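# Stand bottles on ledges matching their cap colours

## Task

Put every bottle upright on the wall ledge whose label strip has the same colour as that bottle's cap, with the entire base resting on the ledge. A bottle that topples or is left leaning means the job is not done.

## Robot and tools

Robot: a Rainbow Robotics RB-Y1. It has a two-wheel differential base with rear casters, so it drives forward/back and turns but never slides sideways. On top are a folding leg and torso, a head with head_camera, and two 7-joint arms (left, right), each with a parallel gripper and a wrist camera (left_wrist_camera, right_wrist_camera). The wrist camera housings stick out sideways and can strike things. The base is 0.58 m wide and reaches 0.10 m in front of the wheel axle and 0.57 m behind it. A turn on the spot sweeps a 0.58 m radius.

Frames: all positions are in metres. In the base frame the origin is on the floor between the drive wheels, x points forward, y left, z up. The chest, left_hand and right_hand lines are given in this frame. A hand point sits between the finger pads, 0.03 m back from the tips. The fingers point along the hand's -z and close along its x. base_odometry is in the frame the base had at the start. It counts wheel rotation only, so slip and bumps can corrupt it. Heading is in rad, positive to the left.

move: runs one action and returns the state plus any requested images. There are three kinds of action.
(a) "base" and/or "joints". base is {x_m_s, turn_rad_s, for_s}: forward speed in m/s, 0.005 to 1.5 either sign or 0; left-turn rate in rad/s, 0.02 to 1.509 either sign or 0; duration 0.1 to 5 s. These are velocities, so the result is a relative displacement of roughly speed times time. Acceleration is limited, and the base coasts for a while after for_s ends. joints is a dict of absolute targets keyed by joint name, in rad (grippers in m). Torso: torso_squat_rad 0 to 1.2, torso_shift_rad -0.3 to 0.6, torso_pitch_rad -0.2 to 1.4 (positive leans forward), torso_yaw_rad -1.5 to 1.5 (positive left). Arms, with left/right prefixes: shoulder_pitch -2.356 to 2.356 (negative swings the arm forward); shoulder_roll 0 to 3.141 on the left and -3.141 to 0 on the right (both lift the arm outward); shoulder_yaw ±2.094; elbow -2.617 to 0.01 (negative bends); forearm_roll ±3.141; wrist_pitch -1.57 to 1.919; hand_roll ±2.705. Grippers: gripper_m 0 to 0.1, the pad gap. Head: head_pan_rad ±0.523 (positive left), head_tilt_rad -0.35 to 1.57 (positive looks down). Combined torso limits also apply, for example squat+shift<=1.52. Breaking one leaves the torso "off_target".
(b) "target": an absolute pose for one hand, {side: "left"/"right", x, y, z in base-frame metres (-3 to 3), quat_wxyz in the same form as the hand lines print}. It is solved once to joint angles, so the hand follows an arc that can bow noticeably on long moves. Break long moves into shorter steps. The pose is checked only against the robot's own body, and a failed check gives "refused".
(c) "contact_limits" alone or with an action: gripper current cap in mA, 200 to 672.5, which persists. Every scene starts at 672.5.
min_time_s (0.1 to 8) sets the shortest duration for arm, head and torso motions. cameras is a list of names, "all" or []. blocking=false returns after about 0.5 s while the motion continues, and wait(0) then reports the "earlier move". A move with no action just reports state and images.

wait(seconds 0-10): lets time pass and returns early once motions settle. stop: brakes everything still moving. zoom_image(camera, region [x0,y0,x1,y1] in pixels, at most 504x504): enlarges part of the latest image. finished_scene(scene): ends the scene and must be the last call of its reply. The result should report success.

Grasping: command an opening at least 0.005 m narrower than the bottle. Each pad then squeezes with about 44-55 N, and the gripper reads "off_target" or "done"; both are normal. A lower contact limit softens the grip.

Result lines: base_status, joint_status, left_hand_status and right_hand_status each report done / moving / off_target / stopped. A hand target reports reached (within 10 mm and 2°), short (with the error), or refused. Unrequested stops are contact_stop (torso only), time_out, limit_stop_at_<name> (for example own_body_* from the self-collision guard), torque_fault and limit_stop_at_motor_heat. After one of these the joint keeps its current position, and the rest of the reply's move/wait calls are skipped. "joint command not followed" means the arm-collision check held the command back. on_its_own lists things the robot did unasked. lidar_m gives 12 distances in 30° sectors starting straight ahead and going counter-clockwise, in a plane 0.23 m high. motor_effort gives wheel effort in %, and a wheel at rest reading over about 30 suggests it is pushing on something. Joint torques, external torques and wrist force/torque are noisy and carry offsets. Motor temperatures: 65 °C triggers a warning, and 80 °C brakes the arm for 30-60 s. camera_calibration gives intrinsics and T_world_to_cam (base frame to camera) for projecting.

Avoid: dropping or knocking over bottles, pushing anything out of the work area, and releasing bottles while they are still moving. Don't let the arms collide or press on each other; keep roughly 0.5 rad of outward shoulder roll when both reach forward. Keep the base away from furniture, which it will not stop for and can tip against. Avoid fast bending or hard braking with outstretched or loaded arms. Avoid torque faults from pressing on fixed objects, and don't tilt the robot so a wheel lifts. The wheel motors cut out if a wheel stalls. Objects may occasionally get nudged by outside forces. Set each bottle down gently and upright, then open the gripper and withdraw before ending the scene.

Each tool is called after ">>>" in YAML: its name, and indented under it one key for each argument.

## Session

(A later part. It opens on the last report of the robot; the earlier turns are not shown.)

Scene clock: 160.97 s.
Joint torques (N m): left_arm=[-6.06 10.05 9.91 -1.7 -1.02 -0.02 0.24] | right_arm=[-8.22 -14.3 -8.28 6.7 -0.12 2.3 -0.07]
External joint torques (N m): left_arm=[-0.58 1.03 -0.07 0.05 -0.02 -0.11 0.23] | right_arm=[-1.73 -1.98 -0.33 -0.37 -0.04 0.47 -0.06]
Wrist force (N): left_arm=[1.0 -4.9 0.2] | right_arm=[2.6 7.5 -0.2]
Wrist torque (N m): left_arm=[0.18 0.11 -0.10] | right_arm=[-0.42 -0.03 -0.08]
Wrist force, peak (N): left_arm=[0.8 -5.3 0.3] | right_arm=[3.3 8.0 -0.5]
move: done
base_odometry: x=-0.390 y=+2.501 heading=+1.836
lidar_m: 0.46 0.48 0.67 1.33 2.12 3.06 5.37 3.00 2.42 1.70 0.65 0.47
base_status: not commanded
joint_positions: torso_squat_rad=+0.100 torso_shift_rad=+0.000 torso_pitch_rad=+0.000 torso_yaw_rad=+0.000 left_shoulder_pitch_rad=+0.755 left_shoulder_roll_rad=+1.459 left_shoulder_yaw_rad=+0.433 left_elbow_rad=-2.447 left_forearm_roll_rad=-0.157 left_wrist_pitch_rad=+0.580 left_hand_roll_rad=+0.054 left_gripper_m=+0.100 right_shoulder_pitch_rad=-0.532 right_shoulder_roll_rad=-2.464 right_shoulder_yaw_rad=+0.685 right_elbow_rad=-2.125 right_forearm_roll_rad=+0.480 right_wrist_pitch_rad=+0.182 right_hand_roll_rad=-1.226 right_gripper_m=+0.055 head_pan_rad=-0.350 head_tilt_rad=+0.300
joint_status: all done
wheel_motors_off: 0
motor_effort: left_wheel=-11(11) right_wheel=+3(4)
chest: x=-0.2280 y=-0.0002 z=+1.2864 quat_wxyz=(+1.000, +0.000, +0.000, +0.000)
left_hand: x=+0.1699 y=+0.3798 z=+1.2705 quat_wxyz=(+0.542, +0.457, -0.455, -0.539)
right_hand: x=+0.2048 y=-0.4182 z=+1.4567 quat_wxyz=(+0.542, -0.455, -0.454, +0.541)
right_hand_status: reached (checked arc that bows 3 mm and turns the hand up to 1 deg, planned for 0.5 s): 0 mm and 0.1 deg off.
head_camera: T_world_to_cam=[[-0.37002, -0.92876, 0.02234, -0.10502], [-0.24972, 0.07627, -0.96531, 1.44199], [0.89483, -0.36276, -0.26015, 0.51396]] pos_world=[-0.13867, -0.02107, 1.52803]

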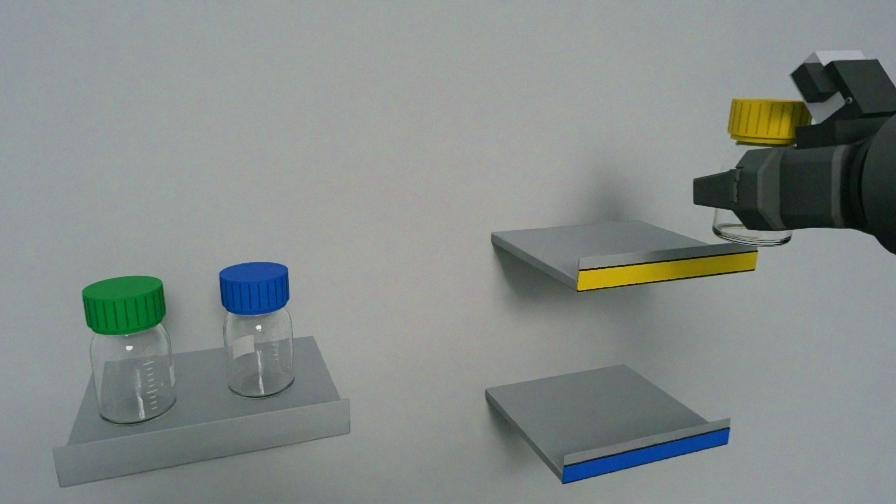

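>>> move:
  target: {"side":"right","x":0.25,"y":-0.4245,"z":1.455,"quat_wxyz":[0.5417,-0.4545,-0.4545,0.5417]}
  min_time_s: 0.5
  cameras: []

>>> move:
  target: {"side":"right","x":0.295,"y":-0.4245,"z":1.452,"quat_wxyz":[0.5417,-0.4545,-0.4545,0.5417]}
  min_time_s: 0.5
  cameras: []

>>> move:
  target: {"side":"right","x":0.34,"y":-0.4245,"z":1.447,"quat_wxyz":[0.5417,-0.4545,-0.4545,0.5417]}
  min_time_s: 0.5
  cameras: []

>>> move:
  target: {"side":"right","x":0.377,"y":-0.4245,"z":1.435,"quat_wxyz":[0.5417,-0.4545,-0.4545,0.5417]}
  min_time_s: 0.5
  cameras: ["head_camera"]

Scene clock: 162.63 s.
Joint torques (N m): left_arm=[-5.55 9.98 9.49 -1.75 -0.83 -0.17 0.36] | right_arm=[-8.51 -15.85 -8.72 7.03 -0.01 1.89 0.05]
External joint torques (N m): left_arm=[-0.08 0.95 -0.48 0 0.18 -0.26 0.35] | right_arm=[0.82 -1.86 -0.2 0.02 0.05 0.11 0.06]
Wrist force (N): left_arm=[1.1 -5.1 0.2] | right_arm=[3.0 6.3 -0.5]
Wrist torque (N m): left_arm=[0.18 0.13 -0.11] | right_arm=[-0.26 0.12 -0.29]
Wrist force, peak (N): left_arm=[0.8 -5.4 0.3] | right_arm=[3.8 8.7 -1.0]
move: done
base_odometry: x=-0.390 y=+2.501 heading=+1.836
lidar_m: 0.46 0.48 0.68 1.32 2.11 3.07 5.38 3.01 2.42 1.69 0.64 0.48
base_status: not commanded
joint_positions: torso_squat_rad=+0.100 torso_shift_rad=+0.000 torso_pitch_rad=+0.000 torso_yaw_rad=+0.000 left_shoulder_pitch_rad=+0.755 left_shoulder_roll_rad=+1.459 left_shoulder_yaw_rad=+0.433 left_elbow_rad=-2.447 left_forearm_roll_rad=-0.157 left_wrist_pitch_rad=+0.580 left_hand_roll_rad=+0.054 left_gripper_m=+0.100 right_shoulder_pitch_rad=-0.248 right_shoulder_roll_rad=-2.364 right_shoulder_yaw_rad=+0.417 right_elbow_rad=-1.959 right_forearm_roll_rad=+0.412 right_wrist_pitch_rad=+0.170 right_hand_roll_rad=-1.151 right_gripper_m=+0.055 head_pan_rad=-0.350 head_tilt_rad=+0.300
joint_status: all done
wheel_motors_off: 0
motor_effort: left_wheel=-10(11) right_wheel=+4(4)
chest: x=-0.2280 y=-0.0003 z=+1.2864 quat_wxyz=(+1.000, +0.000, +0.000, +0.000)
left_hand: x=+0.1699 y=+0.3798 z=+1.2704 quat_wxyz=(+0.542, +0.457, -0.455, -0.539)
right_hand: x=+0.2503 y=-0.4238 z=+1.4543 quat_wxyz=(+0.540, -0.453, -0.456, +0.543)
right_hand_status: reached (checked arc that bows 5 mm and turns the hand up to 1 deg, planned for 0.6 s): 1 mm and 0.4 deg off.

Scene clock: 164.17 s.
Joint torques (N m): left_arm=[-5.46 10.09 9.5 -1.77 -1 0.12 0.26] | right_arm=[-11.54 -14.18 -8.78 6.98 -0.18 1.91 0.07]
External joint torques (N m): left_arm=[0.02 1.06 -0.47 -0.02 0.01 0.03 0.24] | right_arm=[0.63 -1.3 -0.14 -0.2 -0.13 0.18 0.07]
Wrist force (N): left_arm=[0.8 -5.2 0.1] | right_arm=[2.9 6.3 -0.6]
Wrist torque (N m): left_arm=[0.21 0.09 -0.08] | right_arm=[-0.22 0.09 -0.29]
Wrist force, peak (N): left_arm=[0.5 -5.4 0.0] | right_arm=[3.7 7.3 -0.1]
move: done
base_odometry: x=-0.390 y=+2.501 heading=+1.836
lidar_m: 0.46 0.48 0.67 1.32 2.11 3.06 5.38 3.00 2.42 1.70 0.65 0.48
base_status: not commanded
joint_positions: torso_squat_rad=+0.100 torso_shift_rad=+0.000 torso_pitch_rad=+0.000 torso_yaw_rad=+0.000 left_shoulder_pitch_rad=+0.755 left_shoulder_roll_rad=+1.459 left_shoulder_yaw_rad=+0.433 left_elbow_rad=-2.447 left_forearm_roll_rad=-0.157 left_wrist_pitch_rad=+0.580 left_hand_roll_rad=+0.054 left_gripper_m=+0.100 right_shoulder_pitch_rad=+0.130 right_shoulder_roll_rad=-2.343 right_shoulder_yaw_rad=+0.061 right_elbow_rad=-1.794 right_forearm_roll_rad=+0.340 right_wrist_pitch_rad=+0.164 right_hand_roll_rad=-1.100 right_gripper_m=+0.055 head_pan_rad=-0.350 head_tilt_rad=+0.300
joint_status: all done
wheel_motors_off: 0
motor_effort: left_wheel=-11(11) right_wheel=+3(4)
chest: x=-0.2280 y=-0.0002 z=+1.2864 quat_wxyz=(+1.000, +0.000, +0.000, +0.000)
left_hand: x=+0.1699 y=+0.3797 z=+1.2704 quat_wxyz=(+0.542, +0.457, -0.455, -0.539)
right_hand: x=+0.2949 y=-0.4245 z=+1.4519 quat_wxyz=(+0.542, -0.454, -0.454, +0.542)
right_hand_status: reached (checked arc that bows 8 mm and turns the hand up to 1 deg, planned for 0.7 s): 0 mm and 0.0 deg off.

Scene clock: 165.43 s.
Joint torques (N m): left_arm=[-5.65 9.85 9.65 -1.73 -0.92 0.03 0.24] | right_arm=[-14.56 -10.74 -8.83 7.77 -0.1 1.76 -0.1]
External joint torques (N m): left_arm=[-0.18 0.83 -0.32 0.01 0.09 -0.07 0.22] | right_arm=[0.48 -1.69 -0.29 0.41 0 -0.04 -0.09]
Wrist force (N): left_arm=[0.9 -5.3 0.0] | right_arm=[3.2 6.3 0.0]
Wrist torque (N m): left_arm=[0.20 0.09 -0.09] | right_arm=[-0.22 0.07 -0.14]
Wrist force, peak (N): left_arm=[0.6 -5.4 0.1] | right_arm=[3.7 7.0 -1.2]
move: done
base_odometry: x=-0.390 y=+2.501 heading=+1.836
lidar_m: 0.46 0.49 0.67 1.32 2.11 3.07 5.38 3.01 2.42 1.70 0.65 0.48
base_status: not commanded
joint_positions: torso_squat_rad=+0.100 torso_shift_rad=+0.000 torso_pitch_rad=+0.000 torso_yaw_rad=+0.000 left_shoulder_pitch_rad=+0.755 left_shoulder_roll_rad=+1.459 left_shoulder_yaw_rad=+0.433 left_elbow_rad=-2.447 left_forearm_roll_rad=-0.157 left_wrist_pitch_rad=+0.580 left_hand_roll_rad=+0.054 left_gripper_m=+0.100 right_shoulder_pitch_rad=+0.507 right_shoulder_roll_rad=-2.378 right_shoulder_yaw_rad=-0.281 right_elbow_rad=-1.601 right_forearm_roll_rad=+0.397 right_wrist_pitch_rad=+0.137 right_hand_roll_rad=-1.174 right_gripper_m=+0.055 head_pan_rad=-0.350 head_tilt_rad=+0.300
joint_status: all done
wheel_motors_off: 0
motor_effort: left_wheel=-11(11) right_wheel=+3(4)
chest: x=-0.2280 y=-0.0002 z=+1.2864 quat_wxyz=(+1.000, +0.000, +0.000, +0.000)
left_hand: x=+0.1699 y=+0.3797 z=+1.2704 quat_wxyz=(+0.542, +0.457, -0.455, -0.539)
right_hand: x=+0.3399 y=-0.4247 z=+1.4469 quat_wxyz=(+0.542, -0.455, -0.454, +0.541)
right_hand_status: reached (checked arc that bows 10 mm and turns the hand up to 1 deg, planned for 0.7 s): 0 mm and 0.1 deg off.

Scene clock: 166.47 s.
Joint torques (N m): left_arm=[-5.71 10.13 9.67 -1.82 -1.1 0.12 0.2] | right_arm=[-17.33 -5.27 -8.15 7.27 -0.31 2.02 0.05]
External joint torques (N m): left_arm=[-0.23 1.11 -0.3 -0.07 -0.1 0.03 0.19] | right_arm=[0.08 -0.57 0.24 -0.08 -0.18 0.17 0.06]
Wrist force (N): left_arm=[1.0 -5.0 0.2] | right_arm=[3.0 6.4 -0.3]
Wrist torque (N m): left_arm=[0.17 0.15 -0.11] | right_arm=[-0.26 0.04 -0.14]
Wrist force, peak (N): left_arm=[1.2 -5.4 0.1] | right_arm=[2.8 7.4 -1.4]
move: done
base_odometry: x=-0.390 y=+2.501 heading=+1.836
lidar_m: 0.46 0.48 0.67 1.33 2.10 3.07 5.38 3.01 2.41 1.69 0.65 0.48
base_status: not commanded
joint_positions: torso_squat_rad=+0.100 torso_shift_rad=+0.000 torso_pitch_rad=+0.000 torso_yaw_rad=+0.000 left_shoulder_pitch_rad=+0.755 left_shoulder_roll_rad=+1.459 left_shoulder_yaw_rad=+0.433 left_elbow_rad=-2.447 left_forearm_roll_rad=-0.157 left_wrist_pitch_rad=+0.580 left_hand_roll_rad=+0.054 left_gripper_m=+0.100 right_shoulder_pitch_rad=+0.799 right_shoulder_roll_rad=-2.431 right_shoulder_yaw_rad=-0.540 right_elbow_rad=-1.428 right_forearm_roll_rad=+0.500 right_wrist_pitch_rad=+0.111 right_hand_roll_rad=-1.272 right_gripper_m=+0.055 head_pan_rad=-0.350 head_tilt_rad=+0.300
joint_status: all done
wheel_motors_off: 0
motor_effort: left_wheel=-10(11) right_wheel=+2(3)
chest: x=-0.2280 y=-0.0003 z=+1.2864 quat_wxyz=(+1.000, +0.000, +0.000, +0.000)
left_hand: x=+0.1699 y=+0.3797 z=+1.2704 quat_wxyz=(+0.542, +0.457, -0.455, -0.539)
right_hand: x=+0.3769 y=-0.4247 z=+1.4349 quat_wxyz=(+0.542, -0.455, -0.454, +0.542)
right_hand_status: reached (checked arc that bows 9 mm and turns the hand up to 1 deg, planned for 0.6 s): 0 mm and 0.1 deg off.
head_camera: T_world_to_cam=[[-0.37, -0.92876, 0.02237, -0.10503], [-0.24982, 0.07627, -0.96528, 1.44197], [0.89481, -0.36275, -0.26024, 0.51401]] pos_world=[-0.13858, -0.02107, 1.52803]

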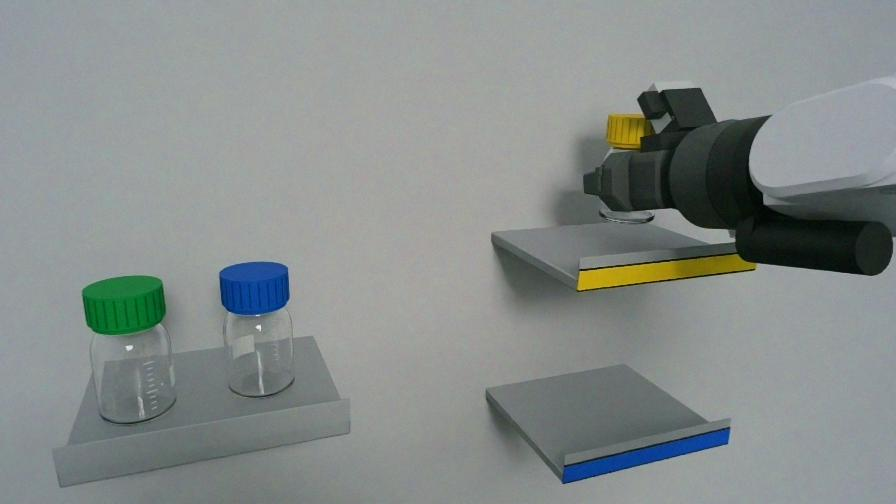

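>>> move:
  target: {"side":"right","x":0.377,"y":-0.4245,"z":1.422,"quat_wxyz":[0.5417,-0.4545,-0.4545,0.5417]}
  min_time_s: 0.5
  cameras: ["head_camera"]

>>> zoom_image:
  camera: "head_camera"
  region: [480, 80, 780, 300]

Scene clock: 167.63 s.
Joint torques (N m): left_arm=[-5.55 10.05 9.46 -1.9 -0.94 -0.08 0.19] | right_arm=[-16.51 -4.23 -9.09 7.12 0.11 2.29 0.26]
External joint torques (N m): left_arm=[-0.08 1.03 -0.51 -0.15 0.07 -0.17 0.17] | right_arm=[0.95 0.08 -0.61 -0.11 0.22 0.43 0.27]
Wrist force (N): left_arm=[0.6 -4.9 0.3] | right_arm=[2.8 6.5 -1.1]
Wrist torque (N m): left_arm=[0.16 0.10 -0.09] | right_arm=[-0.29 0.03 -0.28]
Wrist force, peak (N): left_arm=[0.7 -5.3 0.1] | right_arm=[3.7 6.4 -1.2]
move: done
base_odometry: x=-0.390 y=+2.501 heading=+1.836
lidar_m: 0.46 0.48 0.68 1.33 2.11 3.07 5.38 3.01 2.41 1.70 0.65 0.48
base_status: not commanded
joint_positions: torso_squat_rad=+0.100 torso_shift_rad=+0.000 torso_pitch_rad=+0.000 torso_yaw_rad=+0.000 left_shoulder_pitch_rad=+0.755 left_shoulder_roll_rad=+1.459 left_shoulder_yaw_rad=+0.433 left_elbow_rad=-2.447 left_forearm_roll_rad=-0.157 left_wrist_pitch_rad=+0.580 left_hand_roll_rad=+0.054 left_gripper_m=+0.100 right_shoulder_pitch_rad=+0.830 right_shoulder_roll_rad=-2.425 right_shoulder_yaw_rad=-0.552 right_elbow_rad=-1.448 right_forearm_roll_rad=+0.509 right_wrist_pitch_rad=+0.145 right_hand_roll_rad=-1.270 right_gripper_m=+0.055 head_pan_rad=-0.350 head_tilt_rad=+0.300
joint_status: all done
wheel_motors_off: 0
motor_effort: left_wheel=-11(11) right_wheel=+3(4)
chest: x=-0.2280 y=-0.0003 z=+1.2864 quat_wxyz=(+1.000, +0.000, +0.000, +0.000)
left_hand: x=+0.1699 y=+0.3797 z=+1.2704 quat_wxyz=(+0.542, +0.457, -0.455, -0.539)
right_hand: x=+0.3767 y=-0.4245 z=+1.4220 quat_wxyz=(+0.542, -0.454, -0.454, +0.542)
right_hand_status: reached (checked arc that bows 0 mm and turns the hand up to 0 deg, planned for 0.5 s): 0 mm and 0.1 deg off.
head_camera: T_world_to_cam=[[-0.37, -0.92876, 0.02237, -0.10503], [-0.24982, 0.07627, -0.96528, 1.44197], [0.89481, -0.36275, -0.26024, 0.51401]] pos_world=[-0.13858, -0.02107, 1.52803]

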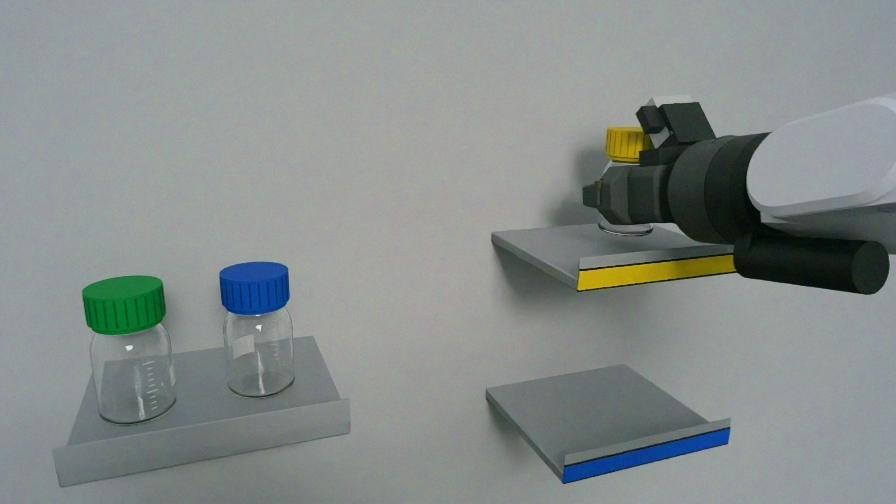

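Scaled by 1.680 from the camera's image (finer frame: 1280x720).

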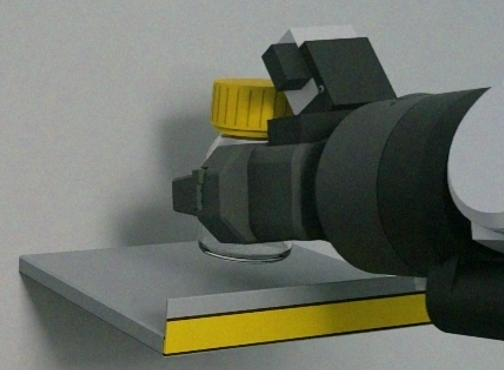

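>>> move:
  target: {"side":"right","x":0.377,"y":-0.4245,"z":1.419,"quat_wxyz":[0.5417,-0.4545,-0.4545,0.5417]}
  min_time_s: 0.4
  cameras: []

>>> move:
  target: {"side":"right","x":0.377,"y":-0.4245,"z":1.4165,"quat_wxyz":[0.5417,-0.4545,-0.4545,0.5417]}
  min_time_s: 0.4
  cameras: ["head_camera"]

>>> zoom_image:
  camera: "head_camera"
  region: [560, 110, 710, 260]

Scene clock: 168.87 s.
Joint torques (N m): left_arm=[-5.46 10.02 9.85 -1.79 -1.06 -0.01 0.18] | right_arm=[-16.74 -4.4 -9.18 6.78 0.04 2.15 -0.14]
External joint torques (N m): left_arm=[0.01 1 -0.12 -0.04 -0.05 -0.1 0.17] | right_arm=[0.76 -0.26 -0.67 -0.41 0.15 0.29 -0.13]
Wrist force (N): left_arm=[0.8 -5.0 0.0] | right_arm=[2.9 6.6 -1.0]
Wrist torque (N m): left_arm=[0.19 0.11 -0.10] | right_arm=[-0.30 0.06 -0.14]
Wrist force, peak (N): left_arm=[0.9 -5.4 -0.1] | right_arm=[2.9 7.0 0.1]
move: done
base_odometry: x=-0.390 y=+2.501 heading=+1.836
lidar_m: 0.46 0.48 0.67 1.32 2.11 3.07 5.38 3.01 2.42 1.69 0.65 0.48
base_status: not commanded
joint_positions: torso_squat_rad=+0.100 torso_shift_rad=+0.000 torso_pitch_rad=+0.000 torso_yaw_rad=+0.000 left_shoulder_pitch_rad=+0.755 left_shoulder_roll_rad=+1.459 left_shoulder_yaw_rad=+0.433 left_elbow_rad=-2.447 left_forearm_roll_rad=-0.157 left_wrist_pitch_rad=+0.580 left_hand_roll_rad=+0.054 left_gripper_m=+0.100 right_shoulder_pitch_rad=+0.842 right_shoulder_roll_rad=-2.423 right_shoulder_yaw_rad=-0.560 right_elbow_rad=-1.451 right_forearm_roll_rad=+0.515 right_wrist_pitch_rad=+0.153 right_hand_roll_rad=-1.271 right_gripper_m=+0.055 head_pan_rad=-0.350 head_tilt_rad=+0.300
joint_status: all done
wheel_motors_off: 0
motor_effort: left_wheel=-10(11) right_wheel=+3(4)
chest: x=-0.2280 y=-0.0003 z=+1.2864 quat_wxyz=(+1.000, +0.000, +0.000, +0.000)
left_hand: x=+0.1699 y=+0.3797 z=+1.2704 quat_wxyz=(+0.542, +0.457, -0.455, -0.539)
right_hand: x=+0.3770 y=-0.4245 z=+1.4189 quat_wxyz=(+0.542, -0.455, -0.454, +0.542)
right_hand_status: reached (checked arc that bows 0 mm and turns the hand up to 0 deg, planned for 0.4 s): 0 mm and 0.0 deg off.

Scene clock: 169.60 s.
Joint torques (N m): left_arm=[-5.38 9.75 9.65 -1.76 -0.94 -0.09 0.14] | right_arm=[-16.61 -3.53 -9.65 6.67 0.12 2.54 -0.03]
External joint torques (N m): left_arm=[0.1 0.73 -0.32 -0.02 0.07 -0.18 0.13] | right_arm=[0.9 0.51 -1.13 -0.48 0.23 0.69 -0.02]
Wrist force (N): left_arm=[0.8 -5.1 0.0] | right_arm=[3.2 5.7 -0.2]
Wrist torque (N m): left_arm=[0.19 0.12 -0.10] | right_arm=[-0.23 0.08 -0.14]
Wrist force, peak (N): left_arm=[0.9 -5.5 0.2] | right_arm=[3.3 6.4 -0.5]
move: done
base_odometry: x=-0.390 y=+2.501 heading=+1.836
lidar_m: 0.46 0.48 0.67 1.32 2.11 3.07 5.38 3.00 2.41 1.69 0.65 0.48
base_status: not commanded
joint_positions: torso_squat_rad=+0.100 torso_shift_rad=+0.000 torso_pitch_rad=+0.000 torso_yaw_rad=+0.000 left_shoulder_pitch_rad=+0.755 left_shoulder_roll_rad=+1.459 left_shoulder_yaw_rad=+0.433 left_elbow_rad=-2.447 left_forearm_roll_rad=-0.157 left_wrist_pitch_rad=+0.580 left_hand_roll_rad=+0.054 left_gripper_m=+0.100 right_shoulder_pitch_rad=+0.850 right_shoulder_roll_rad=-2.421 right_shoulder_yaw_rad=-0.564 right_elbow_rad=-1.454 right_forearm_roll_rad=+0.518 right_wrist_pitch_rad=+0.159 right_hand_roll_rad=-1.271 right_gripper_m=+0.055 head_pan_rad=-0.350 head_tilt_rad=+0.300
joint_status: all done
wheel_motors_off: 0
motor_effort: left_wheel=-11(11) right_wheel=+2(4)
chest: x=-0.2280 y=-0.0003 z=+1.2864 quat_wxyz=(+1.000, +0.000, +0.000, +0.000)
left_hand: x=+0.1699 y=+0.3797 z=+1.2704 quat_wxyz=(+0.542, +0.457, -0.455, -0.539)
right_hand: x=+0.3770 y=-0.4245 z=+1.4164 quat_wxyz=(+0.542, -0.454, -0.454, +0.542)
right_hand_status: reached (checked arc that bows 0 mm and turns the hand up to 0 deg, planned for 0.4 s): 0 mm and 0.0 deg off.
head_camera: T_world_to_cam=[[-0.37, -0.92876, 0.02237, -0.10503], [-0.24982, 0.07627, -0.96528, 1.44197], [0.89481, -0.36275, -0.26024, 0.51401]] pos_world=[-0.13858, -0.02107, 1.52803]

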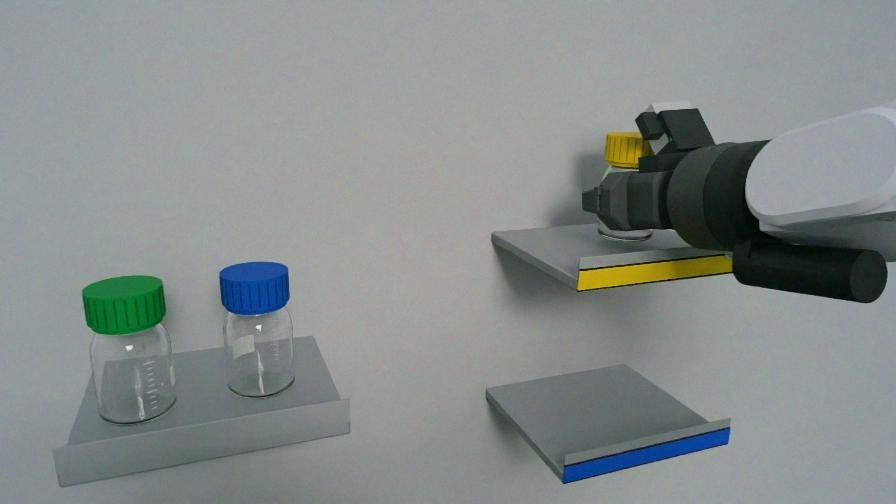

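Scaled by 3.360 from the camera's image (finer frame: 1280x720).

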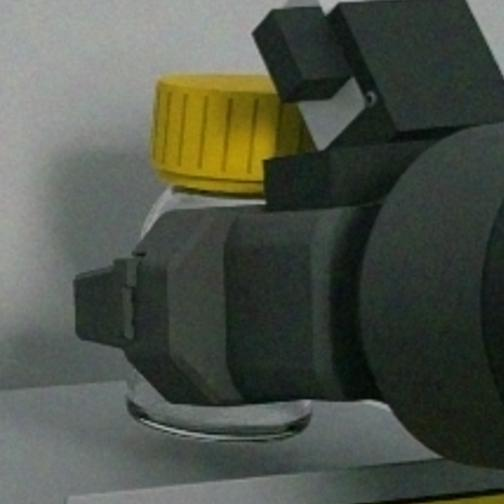

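>>> move:
  target: {"side":"right","x":0.377,"y":-0.4245,"z":1.414,"quat_wxyz":[0.5417,-0.4545,-0.4545,0.5417]}
  min_time_s: 0.4
  cameras: []

>>> move:
  target: {"side":"right","x":0.377,"y":-0.4245,"z":1.4115,"quat_wxyz":[0.5417,-0.4545,-0.4545,0.5417]}
  min_time_s: 0.4
  cameras: ["head_camera"]

>>> zoom_image:
  camera: "head_camera"
  region: [560, 110, 710, 260]

Scene clock: 170.67 s.
Joint torques (N m): left_arm=[-5.66 9.84 9.83 -1.8 -1.06 0.01 0.1] | right_arm=[-17.14 -3.52 -9.5 6.73 0.11 2.42 0.01]
External joint torques (N m): left_arm=[-0.19 0.82 -0.14 -0.05 -0.06 -0.08 0.09] | right_arm=[0.39 0.42 -0.96 -0.41 0.22 0.56 0.02]
Wrist force (N): left_arm=[0.8 -4.8 0.4] | right_arm=[2.5 5.9 0.0]
Wrist torque (N m): left_arm=[0.13 0.10 -0.11] | right_arm=[-0.23 0.00 -0.12]
Wrist force, peak (N): left_arm=[0.9 -5.3 -0.1] | right_arm=[3.2 6.5 -0.9]
move: done
base_odometry: x=-0.390 y=+2.501 heading=+1.836
lidar_m: 0.46 0.48 0.68 1.32 2.11 3.07 5.38 3.01 2.41 1.69 0.65 0.48
base_status: not commanded
joint_positions: torso_squat_rad=+0.100 torso_shift_rad=+0.000 torso_pitch_rad=+0.000 torso_yaw_rad=+0.000 left_shoulder_pitch_rad=+0.755 left_shoulder_roll_rad=+1.459 left_shoulder_yaw_rad=+0.433 left_elbow_rad=-2.447 left_forearm_roll_rad=-0.157 left_wrist_pitch_rad=+0.580 left_hand_roll_rad=+0.054 left_gripper_m=+0.100 right_shoulder_pitch_rad=+0.857 right_shoulder_roll_rad=-2.420 right_shoulder_yaw_rad=-0.568 right_elbow_rad=-1.458 right_forearm_roll_rad=+0.521 right_wrist_pitch_rad=+0.166 right_hand_roll_rad=-1.271 right_gripper_m=+0.055 head_pan_rad=-0.350 head_tilt_rad=+0.300
joint_status: all done
wheel_motors_off: 0
motor_effort: left_wheel=-11(11) right_wheel=+3(3)
chest: x=-0.2280 y=-0.0003 z=+1.2864 quat_wxyz=(+1.000, +0.000, +0.000, +0.000)
left_hand: x=+0.1699 y=+0.3797 z=+1.2704 quat_wxyz=(+0.542, +0.457, -0.455, -0.539)
right_hand: x=+0.3770 y=-0.4245 z=+1.4139 quat_wxyz=(+0.542, -0.454, -0.454, +0.542)
right_hand_status: reached (checked arc that bows 0 mm and turns the hand up to 0 deg, planned for 0.4 s): 0 mm and 0.0 deg off.

Scene clock: 171.40 s.
Joint torques (N m): left_arm=[-5.46 10.11 9.49 -1.87 -1.04 0.02 0.26] | right_arm=[-16.38 -2.8 -9.48 6.82 0.27 2.36 -0.06]
External joint torques (N m): left_arm=[0.01 1.09 -0.48 -0.12 -0.04 -0.07 0.25] | right_arm=[1.16 1.04 -0.93 -0.28 0.37 0.5 -0.06]
Wrist force (N): left_arm=[0.6 -4.8 0.0] | right_arm=[2.7 6.0 -0.3]
Wrist torque (N m): left_arm=[0.16 0.08 -0.10] | right_arm=[-0.31 -0.01 -0.09]
Wrist force, peak (N): left_arm=[0.9 -5.5 0.0] | right_arm=[3.3 6.7 -0.6]
move: done
base_odometry: x=-0.390 y=+2.501 heading=+1.836
lidar_m: 0.46 0.48 0.67 1.32 2.11 3.07 5.38 3.01 2.42 1.69 0.65 0.48
base_status: not commanded
joint_positions: torso_squat_rad=+0.100 torso_shift_rad=+0.000 torso_pitch_rad=+0.000 torso_yaw_rad=+0.000 left_shoulder_pitch_rad=+0.755 left_shoulder_roll_rad=+1.459 left_shoulder_yaw_rad=+0.433 left_elbow_rad=-2.447 left_forearm_roll_rad=-0.157 left_wrist_pitch_rad=+0.580 left_hand_roll_rad=+0.054 left_gripper_m=+0.100 right_shoulder_pitch_rad=+0.864 right_shoulder_roll_rad=-2.419 right_shoulder_yaw_rad=-0.571 right_elbow_rad=-1.461 right_forearm_roll_rad=+0.523 right_wrist_pitch_rad=+0.172 right_hand_roll_rad=-1.272 right_gripper_m=+0.055 head_pan_rad=-0.350 head_tilt_rad=+0.300
joint_status: all done
wheel_motors_off: 0
motor_effort: left_wheel=-10(11) right_wheel=+3(3)
chest: x=-0.2280 y=-0.0003 z=+1.2864 quat_wxyz=(+1.000, +0.000, +0.000, +0.000)
left_hand: x=+0.1699 y=+0.3797 z=+1.2704 quat_wxyz=(+0.542, +0.457, -0.455, -0.539)
right_hand: x=+0.3770 y=-0.4245 z=+1.4114 quat_wxyz=(+0.542, -0.454, -0.454, +0.542)
right_hand_status: reached (checked arc that bows 0 mm and turns the hand up to 0 deg, planned for 0.4 s): 0 mm and 0.0 deg off.
head_camera: T_world_to_cam=[[-0.37, -0.92876, 0.02237, -0.10503], [-0.24982, 0.07627, -0.96528, 1.44197], [0.89481, -0.36275, -0.26024, 0.51401]] pos_world=[-0.13858, -0.02107, 1.52803]

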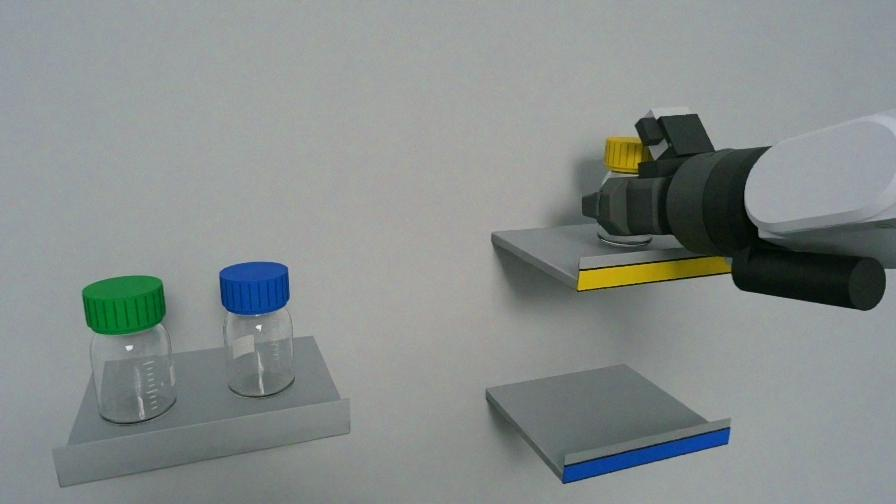

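Scaled by 3.360 from the camera's image (finer frame: 1280x720).

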